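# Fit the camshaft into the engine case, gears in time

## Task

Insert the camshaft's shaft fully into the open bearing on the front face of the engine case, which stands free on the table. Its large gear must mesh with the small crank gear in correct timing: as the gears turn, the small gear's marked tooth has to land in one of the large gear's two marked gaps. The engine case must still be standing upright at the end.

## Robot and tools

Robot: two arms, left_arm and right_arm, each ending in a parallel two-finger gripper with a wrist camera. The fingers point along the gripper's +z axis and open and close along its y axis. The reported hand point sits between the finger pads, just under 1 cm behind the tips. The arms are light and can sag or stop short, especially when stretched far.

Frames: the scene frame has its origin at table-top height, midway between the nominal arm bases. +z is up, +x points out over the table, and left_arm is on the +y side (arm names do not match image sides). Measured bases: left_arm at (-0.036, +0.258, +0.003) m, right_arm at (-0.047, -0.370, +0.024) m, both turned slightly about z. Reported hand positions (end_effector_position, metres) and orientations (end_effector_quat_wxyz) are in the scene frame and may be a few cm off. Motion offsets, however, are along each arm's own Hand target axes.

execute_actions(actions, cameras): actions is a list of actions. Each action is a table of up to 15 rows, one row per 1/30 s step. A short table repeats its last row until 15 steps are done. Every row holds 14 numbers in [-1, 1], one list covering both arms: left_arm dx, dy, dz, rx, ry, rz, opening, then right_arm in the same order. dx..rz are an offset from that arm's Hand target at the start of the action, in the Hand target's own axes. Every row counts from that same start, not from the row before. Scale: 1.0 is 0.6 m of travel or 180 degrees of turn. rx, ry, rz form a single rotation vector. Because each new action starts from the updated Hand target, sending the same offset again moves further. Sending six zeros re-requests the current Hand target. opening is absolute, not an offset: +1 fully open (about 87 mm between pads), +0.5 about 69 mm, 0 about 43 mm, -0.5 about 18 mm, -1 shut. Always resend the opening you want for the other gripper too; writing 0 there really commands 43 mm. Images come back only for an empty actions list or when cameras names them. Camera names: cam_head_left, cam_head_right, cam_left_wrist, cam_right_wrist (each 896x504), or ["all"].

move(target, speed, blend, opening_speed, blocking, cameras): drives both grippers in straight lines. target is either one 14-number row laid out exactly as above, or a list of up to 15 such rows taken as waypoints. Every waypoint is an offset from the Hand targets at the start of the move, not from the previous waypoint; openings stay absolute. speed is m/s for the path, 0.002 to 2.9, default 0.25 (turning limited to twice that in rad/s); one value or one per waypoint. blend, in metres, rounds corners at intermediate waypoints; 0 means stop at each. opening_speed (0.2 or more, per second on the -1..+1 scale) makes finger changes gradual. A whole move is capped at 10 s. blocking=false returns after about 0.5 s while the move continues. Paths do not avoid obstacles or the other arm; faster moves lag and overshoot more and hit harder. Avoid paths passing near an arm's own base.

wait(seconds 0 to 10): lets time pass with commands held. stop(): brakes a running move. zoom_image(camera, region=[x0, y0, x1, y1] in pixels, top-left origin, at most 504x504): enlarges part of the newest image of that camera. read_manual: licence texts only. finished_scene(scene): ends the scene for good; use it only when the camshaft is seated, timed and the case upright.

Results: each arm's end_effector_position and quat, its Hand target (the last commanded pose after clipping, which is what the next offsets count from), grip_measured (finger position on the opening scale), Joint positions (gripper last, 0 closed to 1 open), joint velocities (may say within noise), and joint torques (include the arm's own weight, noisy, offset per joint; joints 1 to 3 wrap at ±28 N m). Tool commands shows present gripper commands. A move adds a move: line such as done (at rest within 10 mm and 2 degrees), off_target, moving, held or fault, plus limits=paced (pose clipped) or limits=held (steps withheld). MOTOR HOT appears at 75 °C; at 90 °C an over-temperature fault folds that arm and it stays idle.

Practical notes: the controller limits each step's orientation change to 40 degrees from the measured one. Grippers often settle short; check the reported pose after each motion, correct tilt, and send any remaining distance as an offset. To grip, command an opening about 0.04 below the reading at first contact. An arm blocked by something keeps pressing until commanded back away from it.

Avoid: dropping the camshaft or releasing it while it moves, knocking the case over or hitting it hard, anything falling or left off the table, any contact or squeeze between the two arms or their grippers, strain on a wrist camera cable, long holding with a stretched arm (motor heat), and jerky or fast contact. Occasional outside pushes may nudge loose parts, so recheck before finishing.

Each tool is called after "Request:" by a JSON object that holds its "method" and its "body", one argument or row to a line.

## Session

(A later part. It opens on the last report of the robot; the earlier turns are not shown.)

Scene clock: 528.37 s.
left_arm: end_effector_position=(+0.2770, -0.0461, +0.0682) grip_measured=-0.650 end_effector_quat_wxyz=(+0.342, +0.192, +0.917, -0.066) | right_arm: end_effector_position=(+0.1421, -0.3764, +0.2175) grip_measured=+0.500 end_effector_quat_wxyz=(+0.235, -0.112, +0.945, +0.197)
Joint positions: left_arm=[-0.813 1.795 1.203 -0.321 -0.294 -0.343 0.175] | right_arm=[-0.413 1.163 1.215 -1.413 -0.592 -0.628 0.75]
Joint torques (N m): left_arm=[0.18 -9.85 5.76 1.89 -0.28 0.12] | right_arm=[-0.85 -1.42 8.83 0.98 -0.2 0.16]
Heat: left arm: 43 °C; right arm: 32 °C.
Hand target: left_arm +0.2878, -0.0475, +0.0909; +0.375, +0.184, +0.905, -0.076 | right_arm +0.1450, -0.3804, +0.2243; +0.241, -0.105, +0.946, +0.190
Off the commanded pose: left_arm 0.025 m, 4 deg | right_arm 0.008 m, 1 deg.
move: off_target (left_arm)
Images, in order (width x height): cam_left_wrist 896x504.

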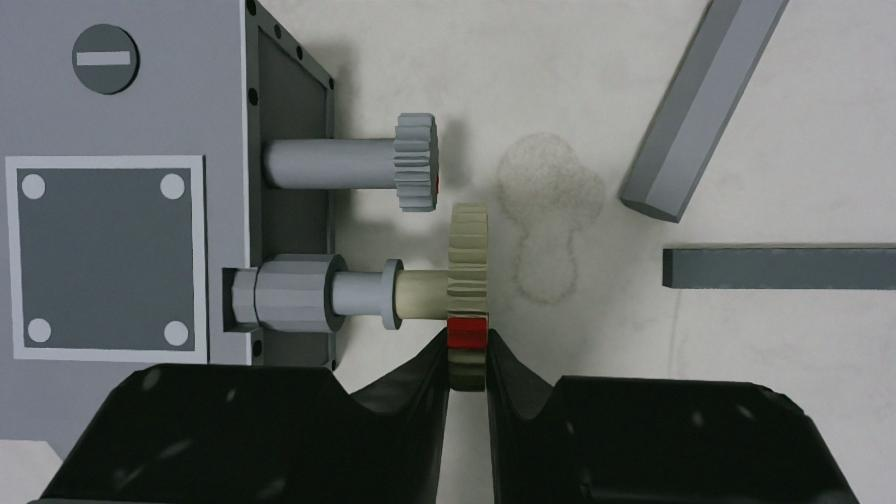

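Request:
{"method": "move", "body": {
  "target": [0.006,0,0.006,0,0,0,0.0,0,0,0,0,0,0,0.5],
  "opening_speed": 0.4,
  "speed": 0.03,
  "cameras": ["cam_left_wrist"]
}}

Scene clock: 545.13 s.
left_arm: end_effector_position=(+0.2805, -0.0485, +0.0720) grip_measured=+0.000 end_effector_quat_wxyz=(+0.354, +0.192, +0.913, -0.071) | right_arm: end_effector_position=(+0.1421, -0.3764, +0.2175) grip_measured=+0.500 end_effector_quat_wxyz=(+0.235, -0.112, +0.945, +0.197)
Joint positions: left_arm=[-0.813 1.789 1.198 -0.294 -0.298 -0.335 0.5] | right_arm=[-0.413 1.163 1.215 -1.413 -0.592 -0.628 0.75]
Joint torques (N m): left_arm=[0.21 -8.84 5.19 1.86 -0.21 0.05] | right_arm=[-0.84 -1.35 8.84 0.97 -0.16 0.15]
Heat: left arm: 42 °C; right arm: 32 °C.
Hand target: left_arm +0.2877, -0.0475, +0.0857; +0.375, +0.184, +0.905, -0.076 | right_arm +0.1450, -0.3804, +0.2243; +0.241, -0.105, +0.946, +0.190
Off the commanded pose: left_arm 0.016 m, 3 deg | right_arm 0.008 m, 1 deg.
move: off_target (left_arm)
Images, in order (width x height): cam_left_wrist 896x504.

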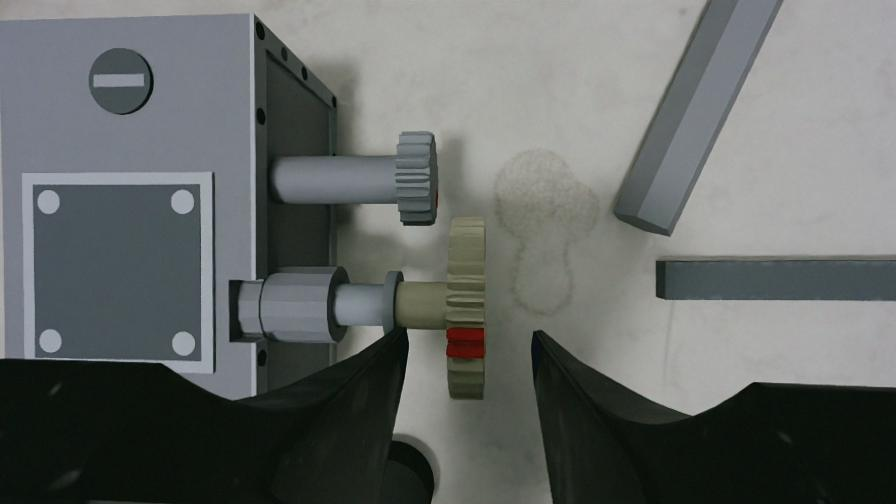

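Request:
{"method": "move", "body": {
  "target": [
    [0,0,-0.025,0,0,0,0.1,0,0,0,0,0,0,0.5],
    [-0.0187,0.003,-0.0158,0,0.139,0,0.1,0,0,0,0,0,0,0.5],
    [-0.039,0.003,-0.0005,0,0.272,0,0.1,0,0,0,0,0,0,0.5]
  ],
  "speed": 0.1,
  "blend": [0.005,0.005,0],
  "cameras": ["cam_left_wrist"]
}}

Scene clock: 557.70 s.
left_arm: end_effector_position=(+0.3026, -0.0534, +0.1029) grip_measured=+0.100 end_effector_quat_wxyz=(+0.044, +0.194, +0.979, -0.032) | right_arm: end_effector_position=(+0.1421, -0.3764, +0.2175) grip_measured=+0.500 end_effector_quat_wxyz=(+0.235, -0.112, +0.945, +0.197)
Joint positions: left_arm=[-0.667 2.525 2.634 -1.572 0.013 -0.319 0.55] | right_arm=[-0.413 1.163 1.215 -1.413 -0.592 -0.628 0.75]
Joint torques (N m): left_arm=[0.1 -9.14 6.5 0.54 0.18 0.06] | right_arm=[-0.87 -1.31 8.91 0.98 -0.18 0.15]
Heat: left arm: 41 °C; right arm: 32 °C.
Hand target: left_arm +0.3035, -0.0522, +0.1025; -0.034, +0.199, +0.979, +0.007 | right_arm +0.1450, -0.3804, +0.2243; +0.241, -0.105, +0.946, +0.190
Off the commanded pose: left_arm 0.002 m, 10 deg | right_arm 0.008 m, 1 deg.
joint sent to its limit (left arm) — joint 4 (wrist pitch), lower limit. The joint targets are off in orientation, not in position.
move: off_target (left_arm)
Images, in order (width x height): cam_left_wrist 896x504.

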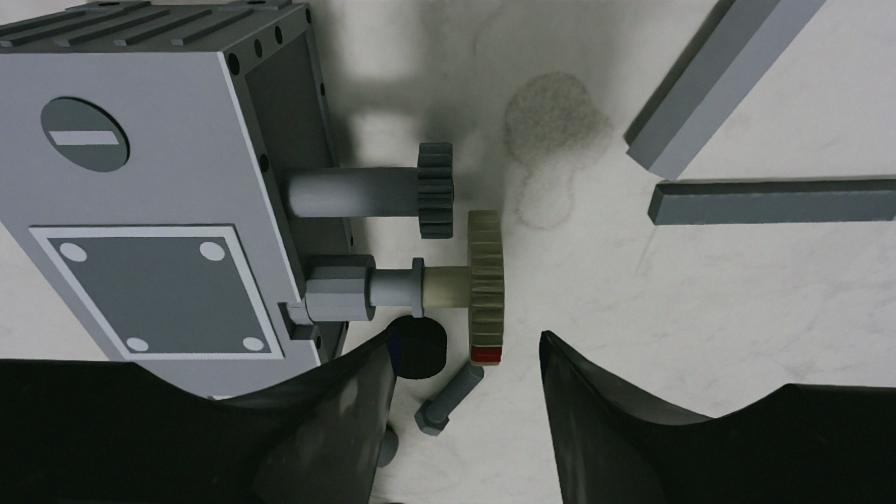

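Request:
{"method": "move", "body": {
  "target": [0.008,-0.01,0.027,0,-0.07,0,0.1,0,0,0,0,0,0,0.5],
  "speed": 0.06,
  "cameras": ["cam_left_wrist"]
}}

Scene clock: 567.27 s.
left_arm: end_effector_position=(+0.2880, -0.0460, +0.0731) grip_measured=+0.100 end_effector_quat_wxyz=(+0.038, +0.200, +0.979, +0.001) | right_arm: end_effector_position=(+0.1421, -0.3764, +0.2175) grip_measured=+0.500 end_effector_quat_wxyz=(+0.235, -0.112, +0.945, +0.197)
Joint positions: left_arm=[-0.696 2.417 2.312 -1.401 -0.041 -0.336 0.55] | right_arm=[-0.413 1.163 1.215 -1.413 -0.592 -0.628 0.75]
Joint torques (N m): left_arm=[-0.95 -12.68 4.62 1.06 -0.06 -0.07] | right_arm=[-0.88 -1.35 8.85 0.99 -0.18 0.14]
Heat: left arm: 42 °C; right arm: 32 °C.
Hand target: left_arm +0.2958, -0.0553, +0.0866; +0.074, +0.199, +0.977, -0.015 | right_arm +0.1450, -0.3804, +0.2243; +0.241, -0.105, +0.946, +0.190
Off the commanded pose: left_arm 0.018 m, 5 deg | right_arm 0.008 m, 1 deg.
move: off_target (left_arm)
Images, in order (width x height): cam_left_wrist 896x504.

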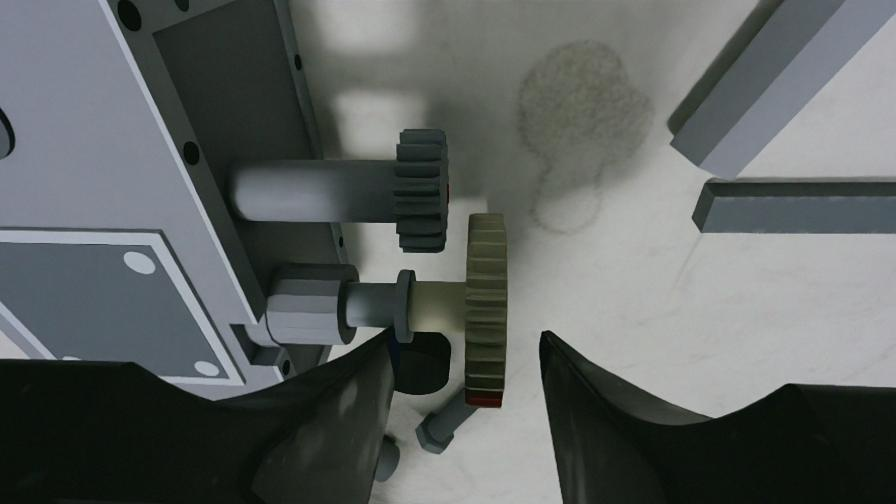

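Request:
{"method": "move", "body": {
  "target": [-0.004,-0.012,-0.013,0,0,0,0.1,0,0,0,0,0,0,0.5],
  "speed": 0.06,
  "cameras": ["cam_left_wrist"]
}}

Scene clock: 575.50 s.
left_arm: end_effector_position=(+0.2942, -0.0605, +0.0890) grip_measured=+0.100 end_effector_quat_wxyz=(+0.068, +0.200, +0.977, -0.015) | right_arm: end_effector_position=(+0.1421, -0.3764, +0.2175) grip_measured=+0.500 end_effector_quat_wxyz=(+0.235, -0.112, +0.945, +0.197)
Joint positions: left_arm=[-0.71 2.417 2.38 -1.401 -0.046 -0.348 0.55] | right_arm=[-0.413 1.163 1.215 -1.413 -0.592 -0.628 0.75]
Joint torques (N m): left_arm=[-0.96 -9.98 6.78 0.61 -0.04 -0.08] | right_arm=[-0.83 -1.31 8.79 0.97 -0.17 0.14]
Heat: left arm: 43 °C; right arm: 32 °C.
Hand target: left_arm +0.2940, -0.0625, +0.0948; +0.074, +0.198, +0.977, -0.015 | right_arm +0.1450, -0.3804, +0.2243; +0.241, -0.105, +0.946, +0.190
Off the commanded pose: left_arm 0.006 m, 1 deg | right_arm 0.008 m, 1 deg.
move: done
Images, in order (width x height): cam_left_wrist 896x504.

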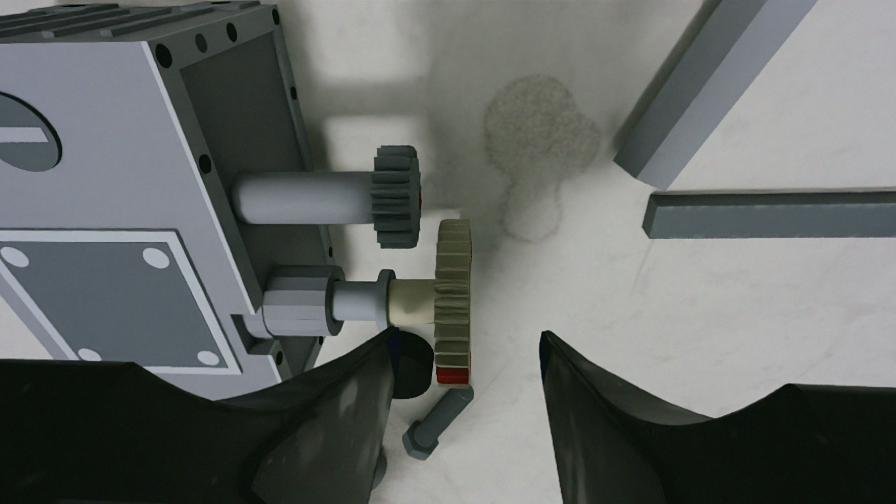

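Request:
{"method": "move", "body": {
  "target": [0.008,0.012,0.002,0,0,0,0.1,0,0,0,0,0,0,0.5],
  "speed": 0.06,
  "cameras": ["cam_left_wrist"]
}}

Scene clock: 583.40 s.
left_arm: end_effector_position=(+0.2860, -0.0528, +0.0766) grip_measured=+0.100 end_effector_quat_wxyz=(+0.048, +0.200, +0.979, -0.003) | right_arm: end_effector_position=(+0.1421, -0.3764, +0.2175) grip_measured=+0.500 end_effector_quat_wxyz=(+0.235, -0.112, +0.945, +0.197)
Joint positions: left_arm=[-0.71 2.406 2.308 -1.388 -0.046 -0.348 0.55] | right_arm=[-0.413 1.163 1.215 -1.413 -0.592 -0.628 0.75]
Joint torques (N m): left_arm=[0.01 -12.94 4.66 0.83 -0.03 0.03] | right_arm=[-0.84 -1.4 8.83 0.98 -0.18 0.15]
Heat: left arm: 43 °C; right arm: 32 °C.
Hand target: left_arm +0.2926, -0.0541, +0.0929; +0.074, +0.199, +0.977, -0.015 | right_arm +0.1450, -0.3804, +0.2243; +0.241, -0.105, +0.946, +0.190
Off the commanded pose: left_arm 0.018 m, 3 deg | right_arm 0.008 m, 1 deg.
move: off_target (left_arm)
Images, in order (width x height): cam_left_wrist 896x504.

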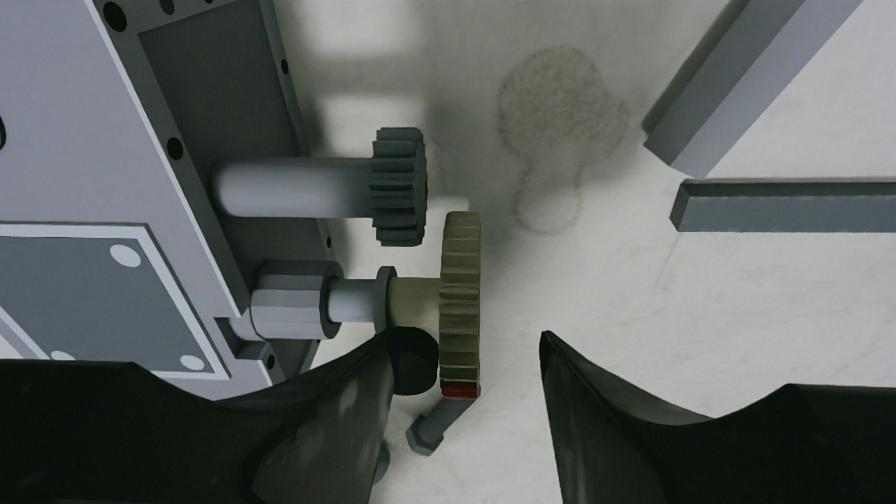

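Request:
{"method": "move", "body": {
  "target": [0,-0.002,-0.006,0,0,0,0.1,0,0,0,0,0,0,0.5],
  "speed": 0.06,
  "cameras": ["cam_left_wrist"]
}}

Scene clock: 588.30 s.
left_arm: end_effector_position=(+0.2861, -0.0528, +0.0766) grip_measured=+0.100 end_effector_quat_wxyz=(+0.048, +0.200, +0.979, -0.003) | right_arm: end_effector_position=(+0.1421, -0.3764, +0.2175) grip_measured=+0.500 end_effector_quat_wxyz=(+0.235, -0.112, +0.945, +0.197)
Joint positions: left_arm=[-0.71 2.406 2.308 -1.387 -0.046 -0.348 0.55] | right_arm=[-0.413 1.163 1.215 -1.413 -0.592 -0.628 0.75]
Joint torques (N m): left_arm=[-0.21 -12.85 6.11 0.7 -0.02 0] | right_arm=[-0.92 -1.35 8.84 0.99 -0.17 0.17]
Heat: left arm: 44 °C; right arm: 32 °C.
Hand target: left_arm +0.2917, -0.0550, +0.0964; +0.074, +0.199, +0.977, -0.015 | right_arm +0.1450, -0.3804, +0.2243; +0.241, -0.105, +0.946, +0.190
Off the commanded pose: left_arm 0.021 m, 3 deg | right_arm 0.008 m, 1 deg.
move: off_target (left_arm)
Images, in order (width x height): cam_left_wrist 896x504.

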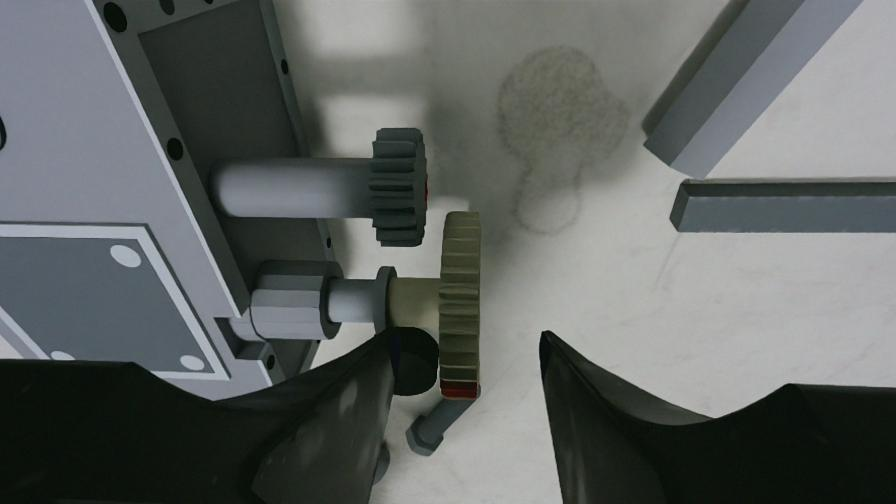

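Request:
{"method": "move", "body": {
  "target": [0,0,-0.006,0,0,0,0.1,0,0,0,0,0,0,0.5],
  "speed": 0.06
}}

Request:
{"method": "move", "body": {
  "target": [0,0,0,0,0,0,-0.4,0,0,0,0,0,0,0.5],
  "opening_speed": 0.4,
  "cameras": ["cam_left_wrist"]
}}

Scene clock: 600.23 s.
left_arm: end_effector_position=(+0.2870, -0.0537, +0.0780) grip_measured=+0.100 end_effector_quat_wxyz=(+0.051, +0.200, +0.978, -0.004) | right_arm: end_effector_position=(+0.1421, -0.3764, +0.2175) grip_measured=+0.500 end_effector_quat_wxyz=(+0.235, -0.112, +0.945, +0.197)
Joint positions: left_arm=[-0.71 2.406 2.314 -1.387 -0.046 -0.348 0.55] | right_arm=[-0.413 1.163 1.215 -1.413 -0.592 -0.628 0.75]
Joint torques (N m): left_arm=[-0.25 -12.79 6.83 0.56 -0.03 -0.01] | right_arm=[-0.9 -1.37 8.85 0.97 -0.17 0.14]
Heat: left arm: 46 °C; right arm: 32 °C.
Hand target: left_arm +0.2912, -0.0548, +0.1001; +0.074, +0.199, +0.977, -0.015 | right_arm +0.1450, -0.3804, +0.2243; +0.241, -0.105, +0.946, +0.190
Off the commanded pose: left_arm 0.022 m, 3 deg | right_arm 0.008 m, 1 deg.
move: off_target (left_arm)

Scene clock: 601.70 s.
left_arm: end_effector_position=(+0.2870, -0.0537, +0.0780) grip_measured=-0.400 end_effector_quat_wxyz=(+0.051, +0.200, +0.978, -0.004) | right_arm: end_effector_position=(+0.1421, -0.3764, +0.2175) grip_measured=+0.500 end_effector_quat_wxyz=(+0.235, -0.112, +0.945, +0.197)
Joint positions: left_arm=[-0.71 2.406 2.314 -1.387 -0.046 -0.348 0.3] | right_arm=[-0.413 1.163 1.215 -1.413 -0.592 -0.628 0.75]
Joint torques (N m): left_arm=[-0.25 -12.78 6.8 0.56 -0.03 -0.01] | right_arm=[-0.83 -1.42 8.83 0.98 -0.19 0.15]
Heat: left arm: 46 °C; right arm: 32 °C.
Hand target: left_arm +0.2912, -0.0548, +0.1001; +0.074, +0.199, +0.977, -0.015 | right_arm +0.1450, -0.3804, +0.2243; +0.241, -0.105, +0.946, +0.190
Off the commanded pose: left_arm 0.022 m, 3 deg | right_arm 0.008 m, 1 deg.
move: off_target (left_arm)
Images, in order (width x height): cam_left_wrist 896x504.

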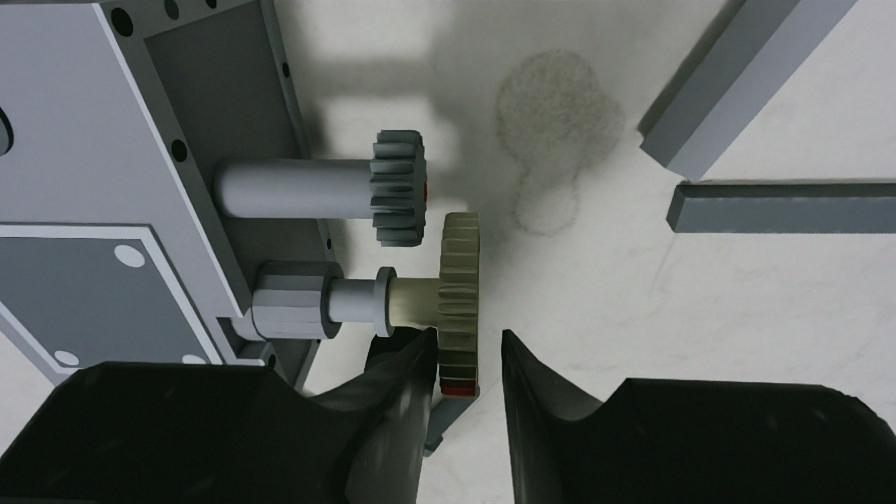

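Passed the flange. Close fully.

Request:
{"method": "move", "body": {
  "target": [0,0,0,0,0,0,-0.78,0,0,0,0,0,0,0.5],
  "opening_speed": 0.3,
  "cameras": ["cam_left_wrist"]
}}

Scene clock: 606.23 s.
left_arm: end_effector_position=(+0.2871, -0.0537, +0.0780) grip_measured=-0.650 end_effector_quat_wxyz=(+0.051, +0.200, +0.978, -0.004) | right_arm: end_effector_position=(+0.1421, -0.3764, +0.2175) grip_measured=+0.500 end_effector_quat_wxyz=(+0.235, -0.112, +0.945, +0.197)
Joint positions: left_arm=[-0.71 2.406 2.314 -1.387 -0.046 -0.348 0.175] | right_arm=[-0.413 1.163 1.215 -1.413 -0.592 -0.628 0.75]
Joint torques (N m): left_arm=[-0.27 -12.78 6.8 0.57 -0.03 -0.01] | right_arm=[-0.91 -1.37 8.8 0.97 -0.17 0.16]
Heat: left arm: 47 °C; right arm: 32 °C.
Hand target: left_arm +0.2912, -0.0548, +0.1001; +0.074, +0.198, +0.977, -0.015 | right_arm +0.1450, -0.3804, +0.2243; +0.241, -0.105, +0.946, +0.190
Off the commanded pose: left_arm 0.022 m, 3 deg | right_arm 0.008 m, 1 deg.
move: off_target (left_arm)
Images, in order (width x height): cam_left_wrist 896x504.

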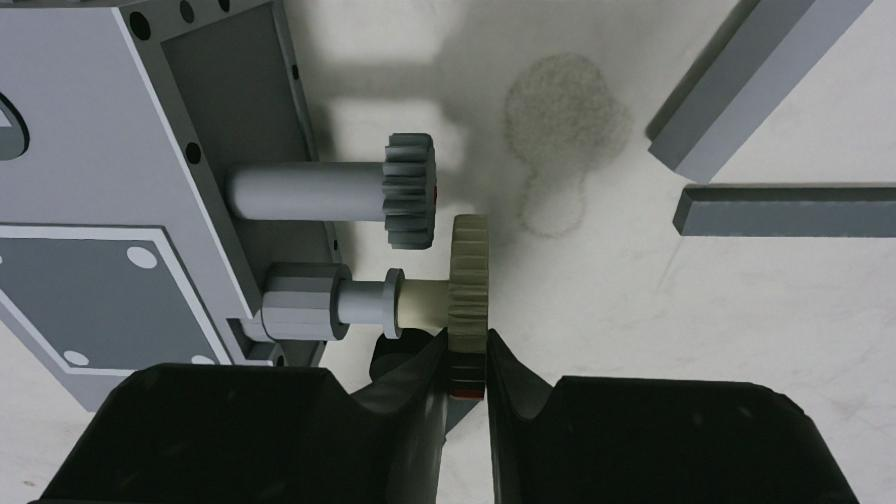

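Request:
{"method": "move", "body": {
  "target": [
    [0.0125,0,0.0017,0,-0.097,0,-0.78,0,0,0,0,0,0,0.5],
    [0.0223,0,0.0065,0,-0.194,0,-0.78,0,0,0,0,0,0,0.5]
  ],
  "speed": 0.08,
  "blend": [0.005,0],
  "cameras": ["cam_left_wrist"]
}}

Scene clock: 627.50 s.
left_arm: end_effector_position=(+0.2720, -0.0442, +0.0711) grip_measured=-0.650 end_effector_quat_wxyz=(+0.327, +0.195, +0.923, -0.063) | right_arm: end_effector_position=(+0.1421, -0.3764, +0.2175) grip_measured=+0.500 end_effector_quat_wxyz=(+0.235, -0.112, +0.945, +0.197)
Joint positions: left_arm=[-0.813 1.793 1.231 -0.382 -0.28 -0.349 0.175] | right_arm=[-0.413 1.163 1.215 -1.413 -0.592 -0.628 0.75]
Joint torques (N m): left_arm=[-1.11 -9.87 5.72 1.88 -0.42 -0.03] | right_arm=[-0.94 -1.35 8.79 0.99 -0.16 0.16]
Heat: left arm: 49 °C; right arm: 32 °C.
Hand target: left_arm +0.2795, -0.0499, +0.0941; +0.364, +0.185, +0.910, -0.074 | right_arm +0.1450, -0.3804, +0.2243; +0.241, -0.105, +0.946, +0.190
Off the commanded pose: left_arm 0.025 m, 5 deg | right_arm 0.008 m, 1 deg.
move: off_target (left_arm)
Images, in order (width x height): cam_left_wrist 896x504.

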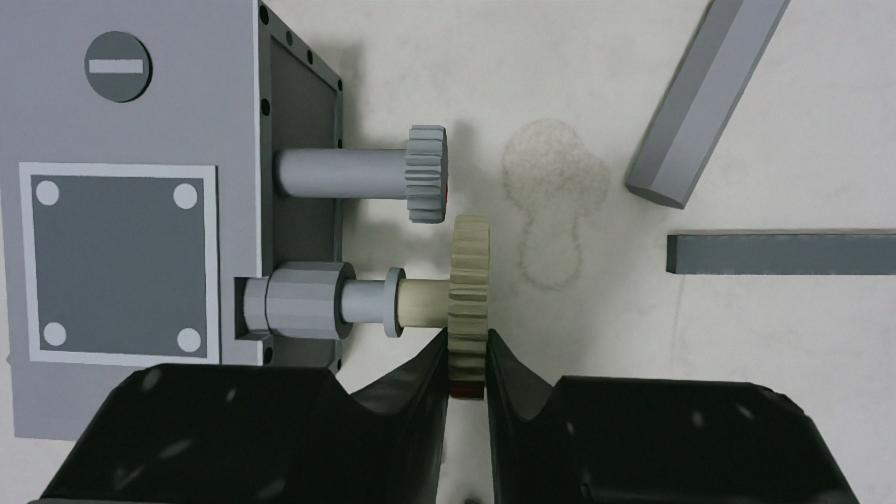

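Request:
{"method": "move", "body": {
  "target": [0.006,0,0.006,0,0,0,0.1,0,0,0,0,0,0,0.5],
  "opening_speed": 0.5,
  "speed": 0.03
}}

Request:
{"method": "move", "body": {
  "target": [
    [0,0,-0.025,0,0,0,0.1,0,0,0,0,0,0,0.5],
    [-0.0187,0.0,-0.0158,0,0.1,0,0.1,0,0,0,0,0,0,0.5],
    [-0.033,0.0,-0.01,0,0.2,0,0.1,0,0,0,0,0,0,0.5]
  ],
  "speed": 0.1,
  "blend": [0.005,0.005,0],
  "cameras": ["cam_left_wrist"]
}}

Scene clock: 637.73 s.
left_arm: end_effector_position=(+0.2779, -0.0458, +0.0769) grip_measured=+0.100 end_effector_quat_wxyz=(+0.344, +0.188, +0.917, -0.065) | right_arm: end_effector_position=(+0.1421, -0.3764, +0.2175) grip_measured=+0.500 end_effector_quat_wxyz=(+0.235, -0.112, +0.945, +0.197)
Joint positions: left_arm=[-0.813 1.785 1.225 -0.352 -0.301 -0.349 0.55] | right_arm=[-0.413 1.163 1.215 -1.413 -0.592 -0.628 0.75]
Joint torques (N m): left_arm=[-1.13 -8.7 5.01 1.83 -0.22 -0.02] | right_arm=[-0.85 -1.28 8.85 0.99 -0.19 0.17]
Heat: left arm: 48 °C; right arm: 32 °C.
Hand target: left_arm +0.2794, -0.0499, +0.0891; +0.364, +0.185, +0.910, -0.074 | right_arm +0.1450, -0.3804, +0.2243; +0.241, -0.105, +0.946, +0.190
Off the commanded pose: left_arm 0.013 m, 3 deg | right_arm 0.008 m, 1 deg.
move: off_target (left_arm)

Scene clock: 641.83 s.
left_arm: end_effector_position=(+0.2879, -0.0549, +0.1076) grip_measured=+0.100 end_effector_quat_wxyz=(+0.072, +0.198, +0.978, -0.011) | right_arm: end_effector_position=(+0.1421, -0.3764, +0.2175) grip_measured=+0.500 end_effector_quat_wxyz=(+0.235, -0.112, +0.945, +0.197)
Joint positions: left_arm=[-0.715 2.383 2.395 -1.449 -0.057 -0.355 0.55] | right_arm=[-0.413 1.163 1.215 -1.413 -0.592 -0.628 0.75]
Joint torques (N m): left_arm=[0.13 -8.64 6.76 0.58 0.14 0.06] | right_arm=[-0.84 -1.35 8.91 0.99 -0.18 0.16]
Heat: left arm: 47 °C; right arm: 32 °C.
Hand target: left_arm +0.2889, -0.0538, +0.1071; +0.065, +0.199, +0.978, -0.013 | right_arm +0.1450, -0.3804, +0.2243; +0.241, -0.105, +0.946, +0.190
Off the commanded pose: left_arm 0.001 m, 1 deg | right_arm 0.008 m, 1 deg.
move: done
Images, in order (width x height): cam_left_wrist 896x504.

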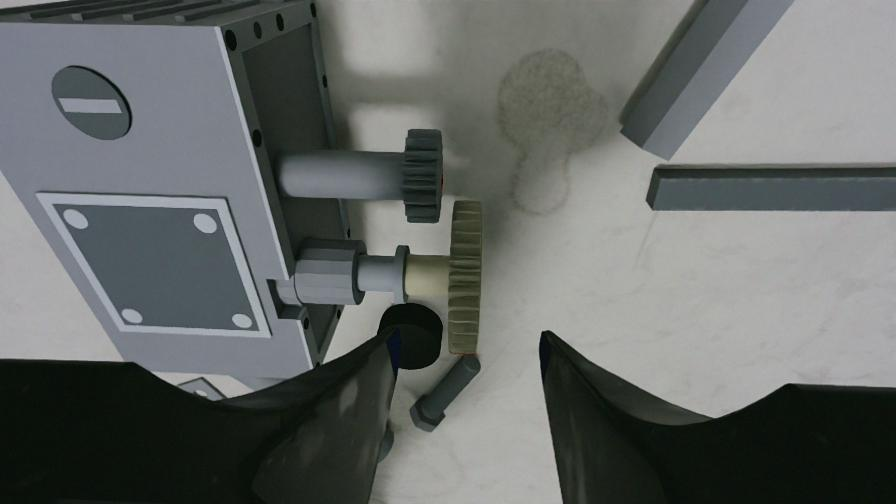

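Request:
{"method": "move", "body": {
  "target": [0.017,0.0,0.027,0,0,0,0.1,0,0,0,0,0,0,0.5],
  "speed": 0.06,
  "cameras": ["cam_left_wrist"]
}}

Scene clock: 647.63 s.
left_arm: end_effector_position=(+0.2754, -0.0433, +0.0760) grip_measured=+0.100 end_effector_quat_wxyz=(+0.038, +0.200, +0.979, +0.009) | right_arm: end_effector_position=(+0.1421, -0.3764, +0.2175) grip_measured=+0.500 end_effector_quat_wxyz=(+0.235, -0.112, +0.945, +0.197)
Joint positions: left_arm=[-0.715 2.362 2.226 -1.379 -0.056 -0.355 0.55] | right_arm=[-0.413 1.163 1.215 -1.413 -0.592 -0.628 0.75]
Joint torques (N m): left_arm=[-0.34 -12.44 4.62 0.95 0.12 0] | right_arm=[-0.88 -1.28 8.84 0.99 -0.18 0.15]
Heat: left arm: 46 °C; right arm: 32 °C.
Hand target: left_arm +0.2815, -0.0506, +0.0896; +0.065, +0.199, +0.978, -0.013 | right_arm +0.1450, -0.3804, +0.2243; +0.241, -0.105, +0.946, +0.190
Off the commanded pose: left_arm 0.017 m, 4 deg | right_arm 0.008 m, 1 deg.
move: off_target (left_arm)
Images, in order (width x height): cam_left_wrist 896x504.

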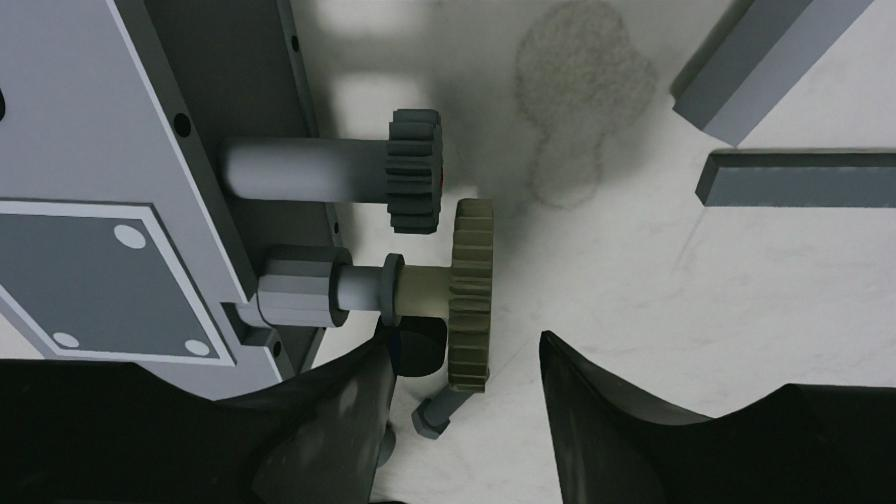

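Request:
{"method": "move", "body": {
  "target": [-0.017,-0.002,-0.009,0,0,0,0.1,0,0,0,0,0,0,0.5],
  "speed": 0.06,
  "cameras": ["cam_left_wrist"]
}}

Scene clock: 654.47 s.
left_arm: end_effector_position=(+0.2890, -0.0562, +0.0960) grip_measured=+0.100 end_effector_quat_wxyz=(+0.070, +0.198, +0.978, -0.011) | right_arm: end_effector_position=(+0.1421, -0.3764, +0.2175) grip_measured=+0.500 end_effector_quat_wxyz=(+0.235, -0.112, +0.945, +0.197)
Joint positions: left_arm=[-0.715 2.38 2.342 -1.401 -0.056 -0.355 0.55] | right_arm=[-0.413 1.163 1.215 -1.413 -0.592 -0.628 0.75]
Joint torques (N m): left_arm=[0.03 -8.84 6.76 0.57 0.13 0.04] | right_arm=[-0.95 -1.36 8.88 0.96 -0.15 0.18]
Heat: left arm: 48 °C; right arm: 32 °C.
Hand target: left_arm +0.2897, -0.0554, +0.0964; +0.065, +0.199, +0.978, -0.013 | right_arm +0.1450, -0.3804, +0.2243; +0.241, -0.105, +0.946, +0.190
Off the commanded pose: left_arm 0.001 m, 1 deg | right_arm 0.008 m, 1 deg.
move: done
Images, in order (width x height): cam_left_wrist 896x504.

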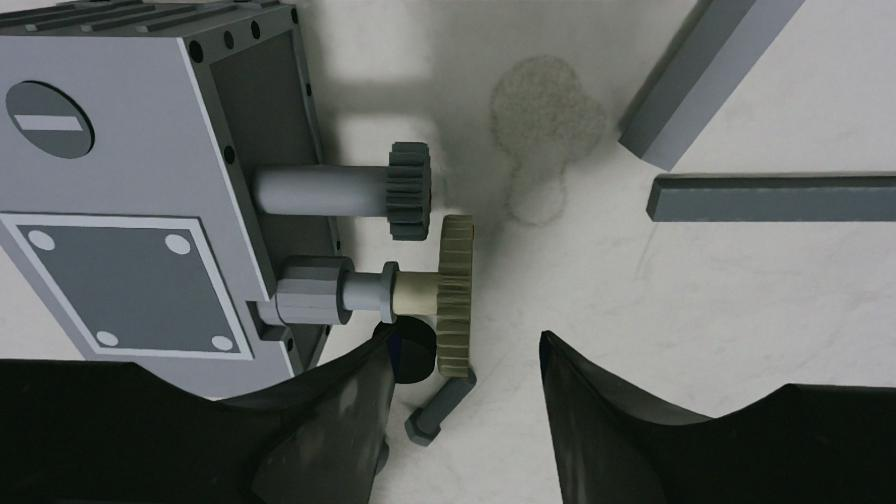

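Request:
{"method": "move", "body": {
  "target": [0.006,0.007,0.006,0,0,0,0.1,0,0,0,0,0,0,0.5],
  "speed": 0.04,
  "cameras": ["cam_left_wrist"]
}}

Scene clock: 659.70 s.
left_arm: end_effector_position=(+0.2836, -0.0484, +0.0843) grip_measured=+0.100 end_effector_quat_wxyz=(+0.051, +0.200, +0.979, +0.001) | right_arm: end_effector_position=(+0.1421, -0.3764, +0.2175) grip_measured=+0.500 end_effector_quat_wxyz=(+0.235, -0.112, +0.945, +0.197)
Joint positions: left_arm=[-0.711 2.38 2.293 -1.397 -0.056 -0.35 0.55] | right_arm=[-0.413 1.163 1.215 -1.413 -0.592 -0.628 0.75]
Joint torques (N m): left_arm=[0.16 -11.33 4.71 0.84 0.14 0.06] | right_arm=[-0.91 -1.43 8.87 0.97 -0.16 0.16]
Heat: left arm: 48 °C; right arm: 32 °C.
Hand target: left_arm +0.2884, -0.0504, +0.0923; +0.065, +0.199, +0.978, -0.013 | right_arm +0.1450, -0.3804, +0.2243; +0.241, -0.105, +0.946, +0.190
Off the commanded pose: left_arm 0.010 m, 2 deg | right_arm 0.008 m, 1 deg.
move: done
Images, in order (width x height): cam_left_wrist 896x504.

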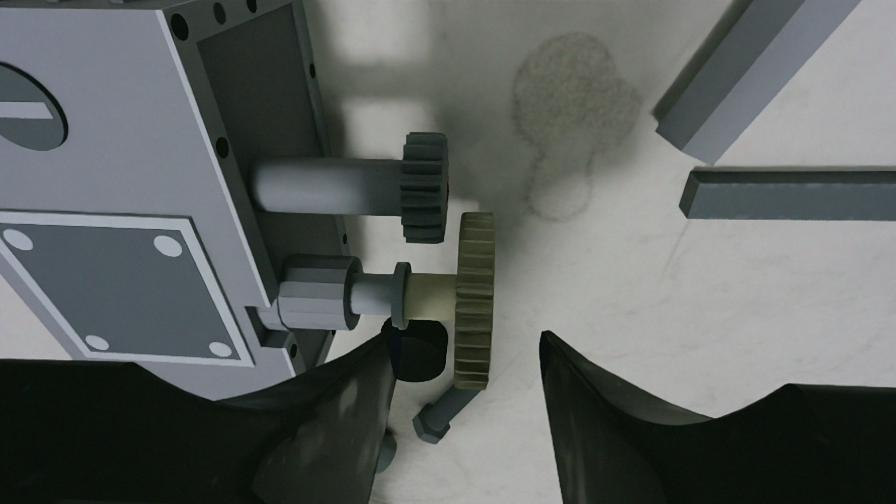

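Request:
{"method": "move", "body": {
  "target": [0,-0.003,0,0,0,0,-0.78,0,0,0,0,0,0,0.5],
  "opening_speed": 0.4,
  "speed": 0.04,
  "cameras": ["cam_left_wrist"]
}}

Scene clock: 667.33 s.
left_arm: end_effector_position=(+0.2839, -0.0486, +0.0843) grip_measured=-0.651 end_effector_quat_wxyz=(+0.051, +0.201, +0.978, +0.000) | right_arm: end_effector_position=(+0.1421, -0.3764, +0.2175) grip_measured=+0.500 end_effector_quat_wxyz=(+0.235, -0.112, +0.945, +0.197)
Joint positions: left_arm=[-0.71 2.38 2.293 -1.396 -0.053 -0.346 0.175] | right_arm=[-0.413 1.163 1.215 -1.413 -0.592 -0.628 0.75]
Joint torques (N m): left_arm=[-0.16 -11.07 5.2 0.81 0.11 -0.02] | right_arm=[-0.91 -1.36 8.8 0.98 -0.17 0.13]
Heat: left arm: 50 °C; right arm: 32 °C.
Hand target: left_arm +0.2878, -0.0519, +0.0923; +0.065, +0.199, +0.978, -0.013 | right_arm +0.1450, -0.3804, +0.2243; +0.241, -0.105, +0.946, +0.190
Off the commanded pose: left_arm 0.010 m, 2 deg | right_arm 0.008 m, 1 deg.
move: done
Images, in order (width x height): cam_left_wrist 896x504.

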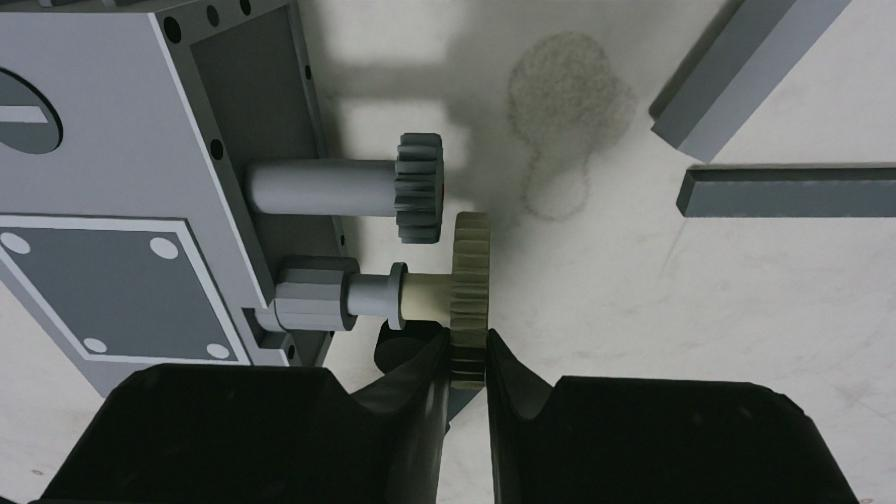

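Request:
{"method": "move", "body": {
  "target": [
    [0.0085,0,0.001,0,-0.075,0,-0.78,0,0,0,0,0,0,0.5],
    [0.015,0,0.004,0,-0.15,0,-0.78,0,0,0,0,0,0,0.5]
  ],
  "speed": 0.08,
  "blend": [0.005,0],
  "cameras": ["cam_left_wrist"]
}}

Scene clock: 679.03 s.
left_arm: end_effector_position=(+0.2758, -0.0434, +0.0790) grip_measured=-0.651 end_effector_quat_wxyz=(+0.269, +0.196, +0.942, -0.051) | right_arm: end_effector_position=(+0.1421, -0.3764, +0.2175) grip_measured=+0.500 end_effector_quat_wxyz=(+0.235, -0.112, +0.945, +0.197)
Joint positions: left_arm=[-0.782 1.876 1.423 -0.607 -0.223 -0.358 0.174] | right_arm=[-0.413 1.163 1.215 -1.413 -0.592 -0.628 0.75]
Joint torques (N m): left_arm=[-1.03 -8.85 4.98 1.73 -0.23 -0.08] | right_arm=[-0.85 -1.32 8.88 0.97 -0.16 0.16]
Heat: left arm: 51 °C; right arm: 32 °C.
Hand target: left_arm +0.2798, -0.0486, +0.0886; +0.291, +0.190, +0.936, -0.059 | right_arm +0.1450, -0.3804, +0.2243; +0.241, -0.105, +0.946, +0.190
Off the commanded pose: left_arm 0.012 m, 3 deg | right_arm 0.008 m, 1 deg.
move: off_target (left_arm)
Images, in order (width x height): cam_left_wrist 896x504.

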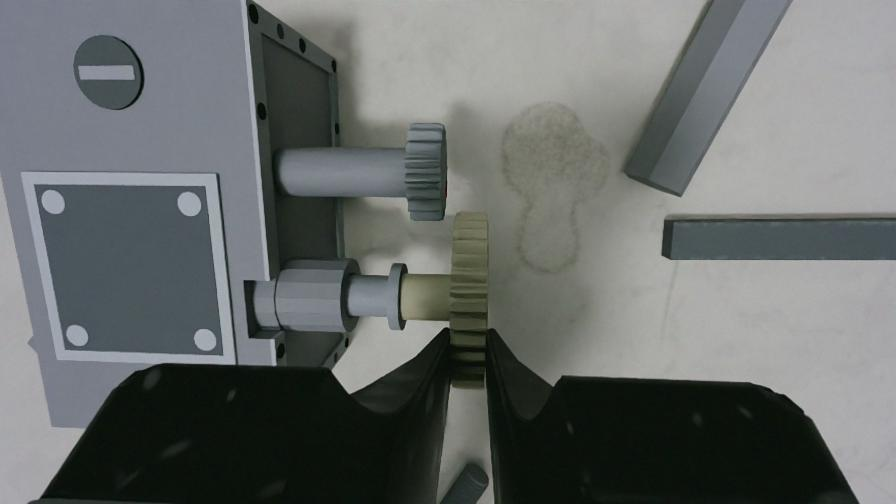

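Request:
{"method": "move", "body": {
  "target": [0,0,0,0,0,0,-0.78,-0.128,0.146,0.3375,-0.195,-0.26,-0.2195,0.5],
  "speed": 0.25,
  "cameras": ["cam_right_wrist","cam_left_wrist"]
}}

Scene clock: 695.73 s.
left_arm: end_effector_position=(+0.2759, -0.0435, +0.0791) grip_measured=-0.651 end_effector_quat_wxyz=(+0.269, +0.195, +0.942, -0.051) | right_arm: end_effector_position=(+0.2719, -0.2114, +0.1236) grip_measured=+0.500 end_effector_quat_wxyz=(+0.584, -0.384, +0.598, +0.390)
Joint positions: left_arm=[-0.782 1.876 1.423 -0.606 -0.224 -0.358 0.174] | right_arm=[0.035 1.751 0.383 1.337 -1.166 -0.01 0.75]
Joint torques (N m): left_arm=[-1.03 -8.83 4.93 1.73 -0.22 -0.07] | right_arm=[0.27 -3.64 3.08 2.4 0.08 0.13]
Heat: left arm: 49 °C; right arm: 32 °C.
Hand target: left_arm +0.2798, -0.0487, +0.0886; +0.291, +0.190, +0.936, -0.059 | right_arm +0.2700, -0.2097, +0.1253; +0.590, -0.389, +0.591, +0.389
Off the commanded pose: left_arm 0.011 m, 3 deg | right_arm 0.003 m, 1 deg.
move: off_target (left_arm)
Images, in order (width x height): cam_left_wrist 896x504, cam_right_wrist 896x504.

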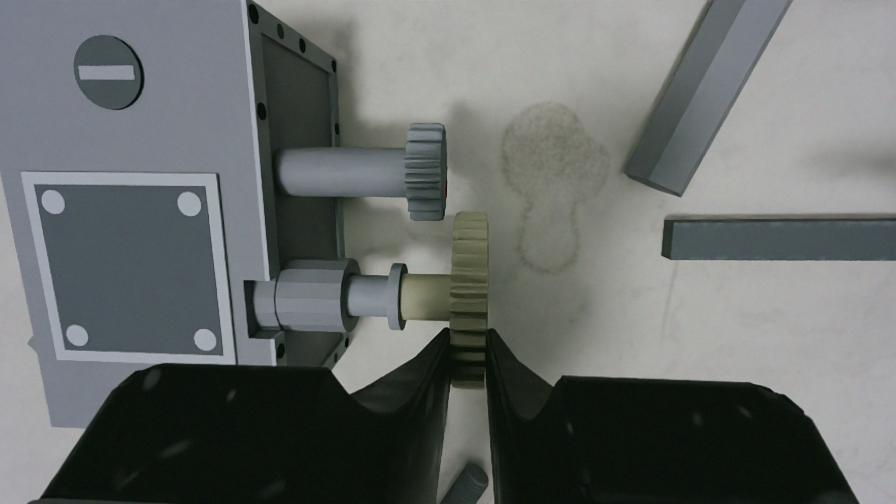

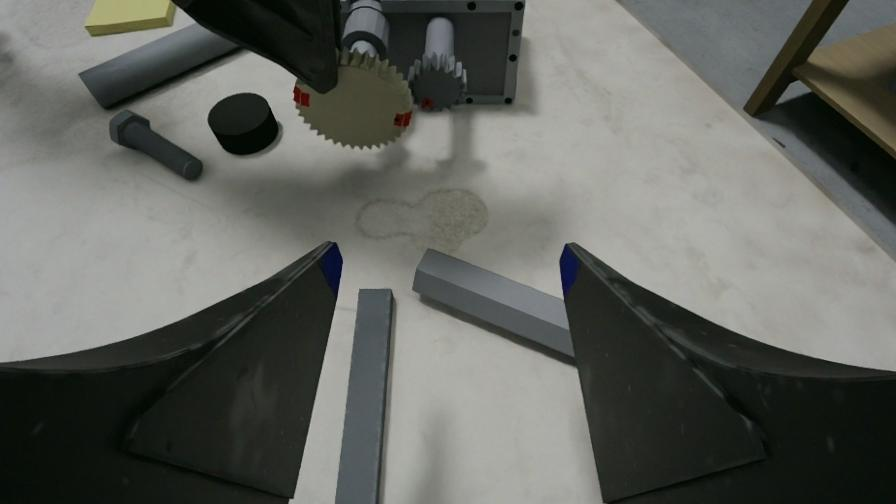

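Request:
{"method": "zoom_image", "body": {
  "camera": "cam_right_wrist",
  "region": [280, 30, 480, 160]
}}

Request:
{"method": "zoom_image", "body": {
  "camera": "cam_right_wrist",
  "region": [380, 40, 480, 130]
}}

Scaled by 2.520 from the camera's 896x504 image, which has a finer 1280x720 frame.

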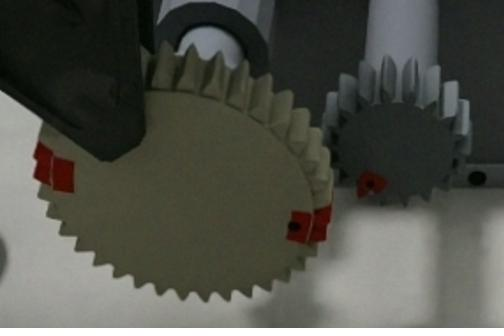

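Scaled by 5.040 from the camera's 896x504 image, which has a finer 1280x720 frame.

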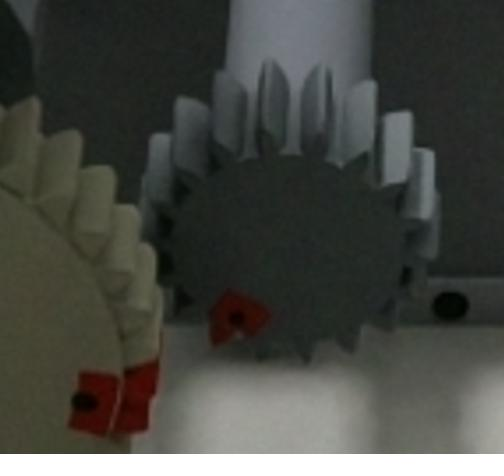

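Request:
{"method": "move", "body": {
  "target": [0,0,0,0,0,0,-0.78,0.042,0,0.083,0,0,0,0.5],
  "speed": 0.15,
  "cameras": ["cam_right_wrist"]
}}

Request:
{"method": "zoom_image", "body": {
  "camera": "cam_right_wrist",
  "region": [330, 0, 450, 110]
}}

Scene clock: 726.57 s.
left_arm: end_effector_position=(+0.2759, -0.0435, +0.0791) grip_measured=-0.651 end_effector_quat_wxyz=(+0.269, +0.195, +0.942, -0.051) | right_arm: end_effector_position=(+0.2815, -0.1676, +0.0885) grip_measured=+0.500 end_effector_quat_wxyz=(+0.568, -0.381, +0.611, +0.398)
Joint positions: left_arm=[-0.782 1.876 1.423 -0.606 -0.224 -0.358 0.174] | right_arm=[0.201 1.95 0.437 1.442 -1.008 -0.007 0.75]
Joint torques (N m): left_arm=[-1.03 -8.87 4.94 1.73 -0.22 -0.07] | right_arm=[0.51 -4.42 5.27 2.63 0.15 0.13]
Heat: left arm: 47 °C; right arm: 28 °C.
Hand target: left_arm +0.2798, -0.0487, +0.0886; +0.291, +0.190, +0.936, -0.059 | right_arm +0.2897, -0.1639, +0.1001; +0.590, -0.389, +0.591, +0.389
Off the commanded pose: left_arm 0.012 m, 3 deg | right_arm 0.015 m, 4 deg.
move: off_target (left_arm, right_arm)
Images, in order (width x height): cam_right_wrist 896x504.

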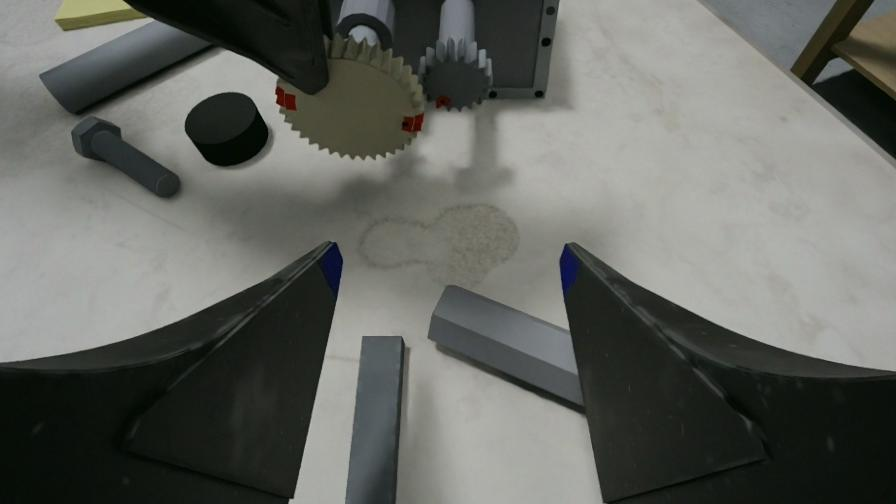

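Scaled by 4.200 from the camera's 896x504 image, which has a finer 1280x720 frame.

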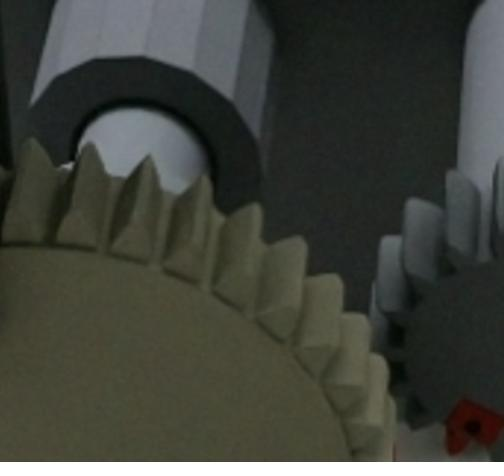

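Request:
{"method": "zoom_image", "body": {
  "camera": "cam_right_wrist",
  "region": [370, 30, 500, 150]
}}

Scaled by 3.877 from the camera's 896x504 image, which has a finer 1280x720 frame.

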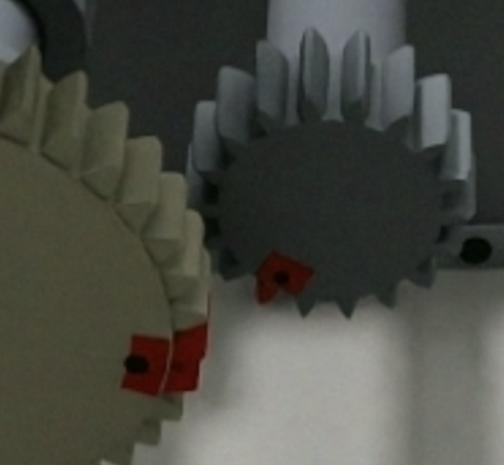

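Request:
{"method": "move", "body": {
  "target": [-0.0055,0,0.0004,0,0.047,0,-0.78,0,0,0,0,0,0,0.5],
  "speed": 0.08,
  "cameras": ["cam_right_wrist","cam_left_wrist"]
}}

Request:
{"method": "zoom_image", "body": {
  "camera": "cam_right_wrist",
  "region": [260, 20, 500, 170]
}}

Scene clock: 761.40 s.
left_arm: end_effector_position=(+0.2763, -0.0468, +0.0817) grip_measured=-0.651 end_effector_quat_wxyz=(+0.214, +0.200, +0.955, -0.039) | right_arm: end_effector_position=(+0.2816, -0.1676, +0.0886) grip_measured=+0.500 end_effector_quat_wxyz=(+0.569, -0.381, +0.611, +0.398)
Joint positions: left_arm=[-0.767 1.976 1.606 -0.797 -0.176 -0.361 0.174] | right_arm=[0.201 1.95 0.437 1.442 -1.008 -0.006 0.75]
Joint torques (N m): left_arm=[0.09 -7.68 8.17 1.13 -0.01 -0.05] | right_arm=[0.54 -4.41 5.24 2.67 0.17 0.13]
Heat: left arm: 46 °C; right arm: 30 °C.
Hand target: left_arm +0.2824, -0.0497, +0.0904; +0.222, +0.194, +0.955, -0.045 | right_arm +0.2897, -0.1639, +0.1001; +0.590, -0.389, +0.591, +0.389
Off the commanded pose: left_arm 0.011 m, 1 deg | right_arm 0.015 m, 4 deg.
move: off_target (left_arm, right_arm)
Images, in order (width x height): cam_left_wrist 896x504, cam_right_wrist 896x504.

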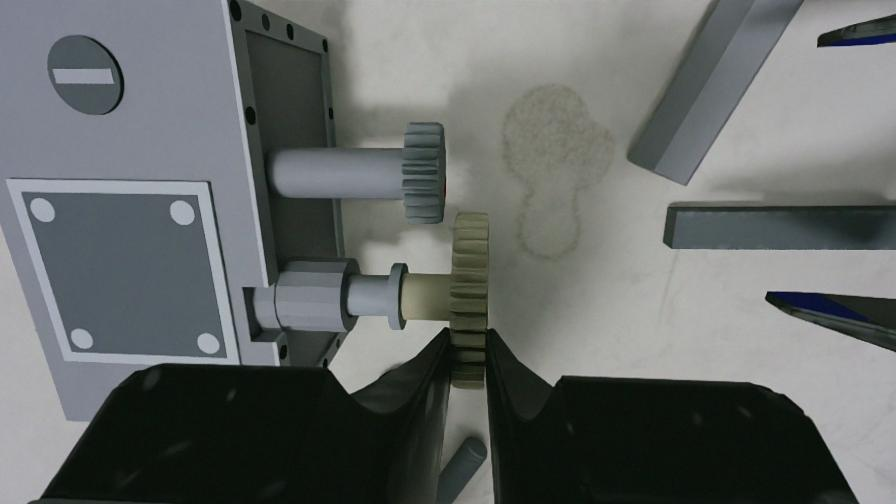

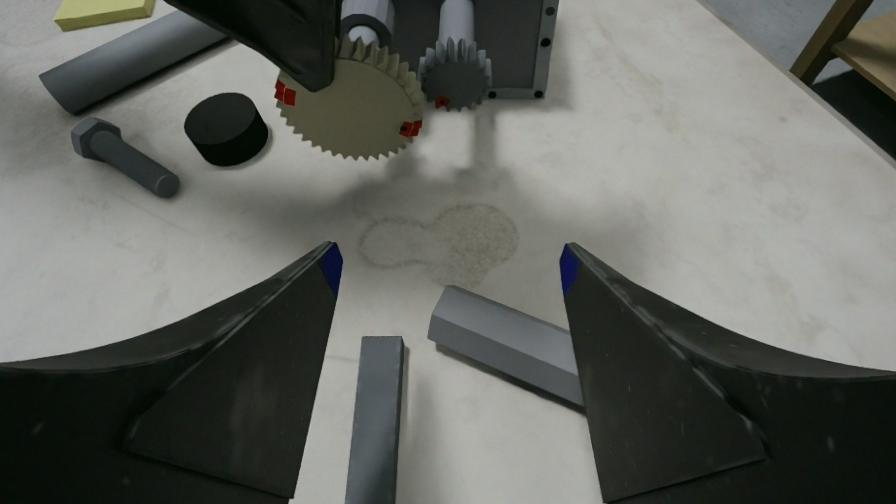

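Scaled by 2.100 from the camera's 896x504 image, which has a finer 1280x720 frame.

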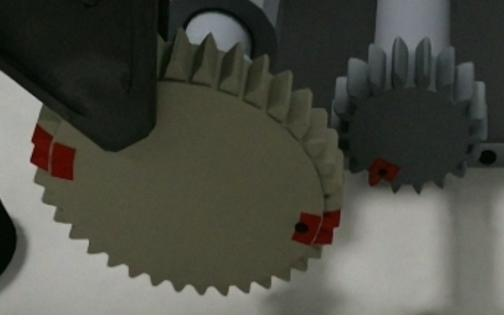

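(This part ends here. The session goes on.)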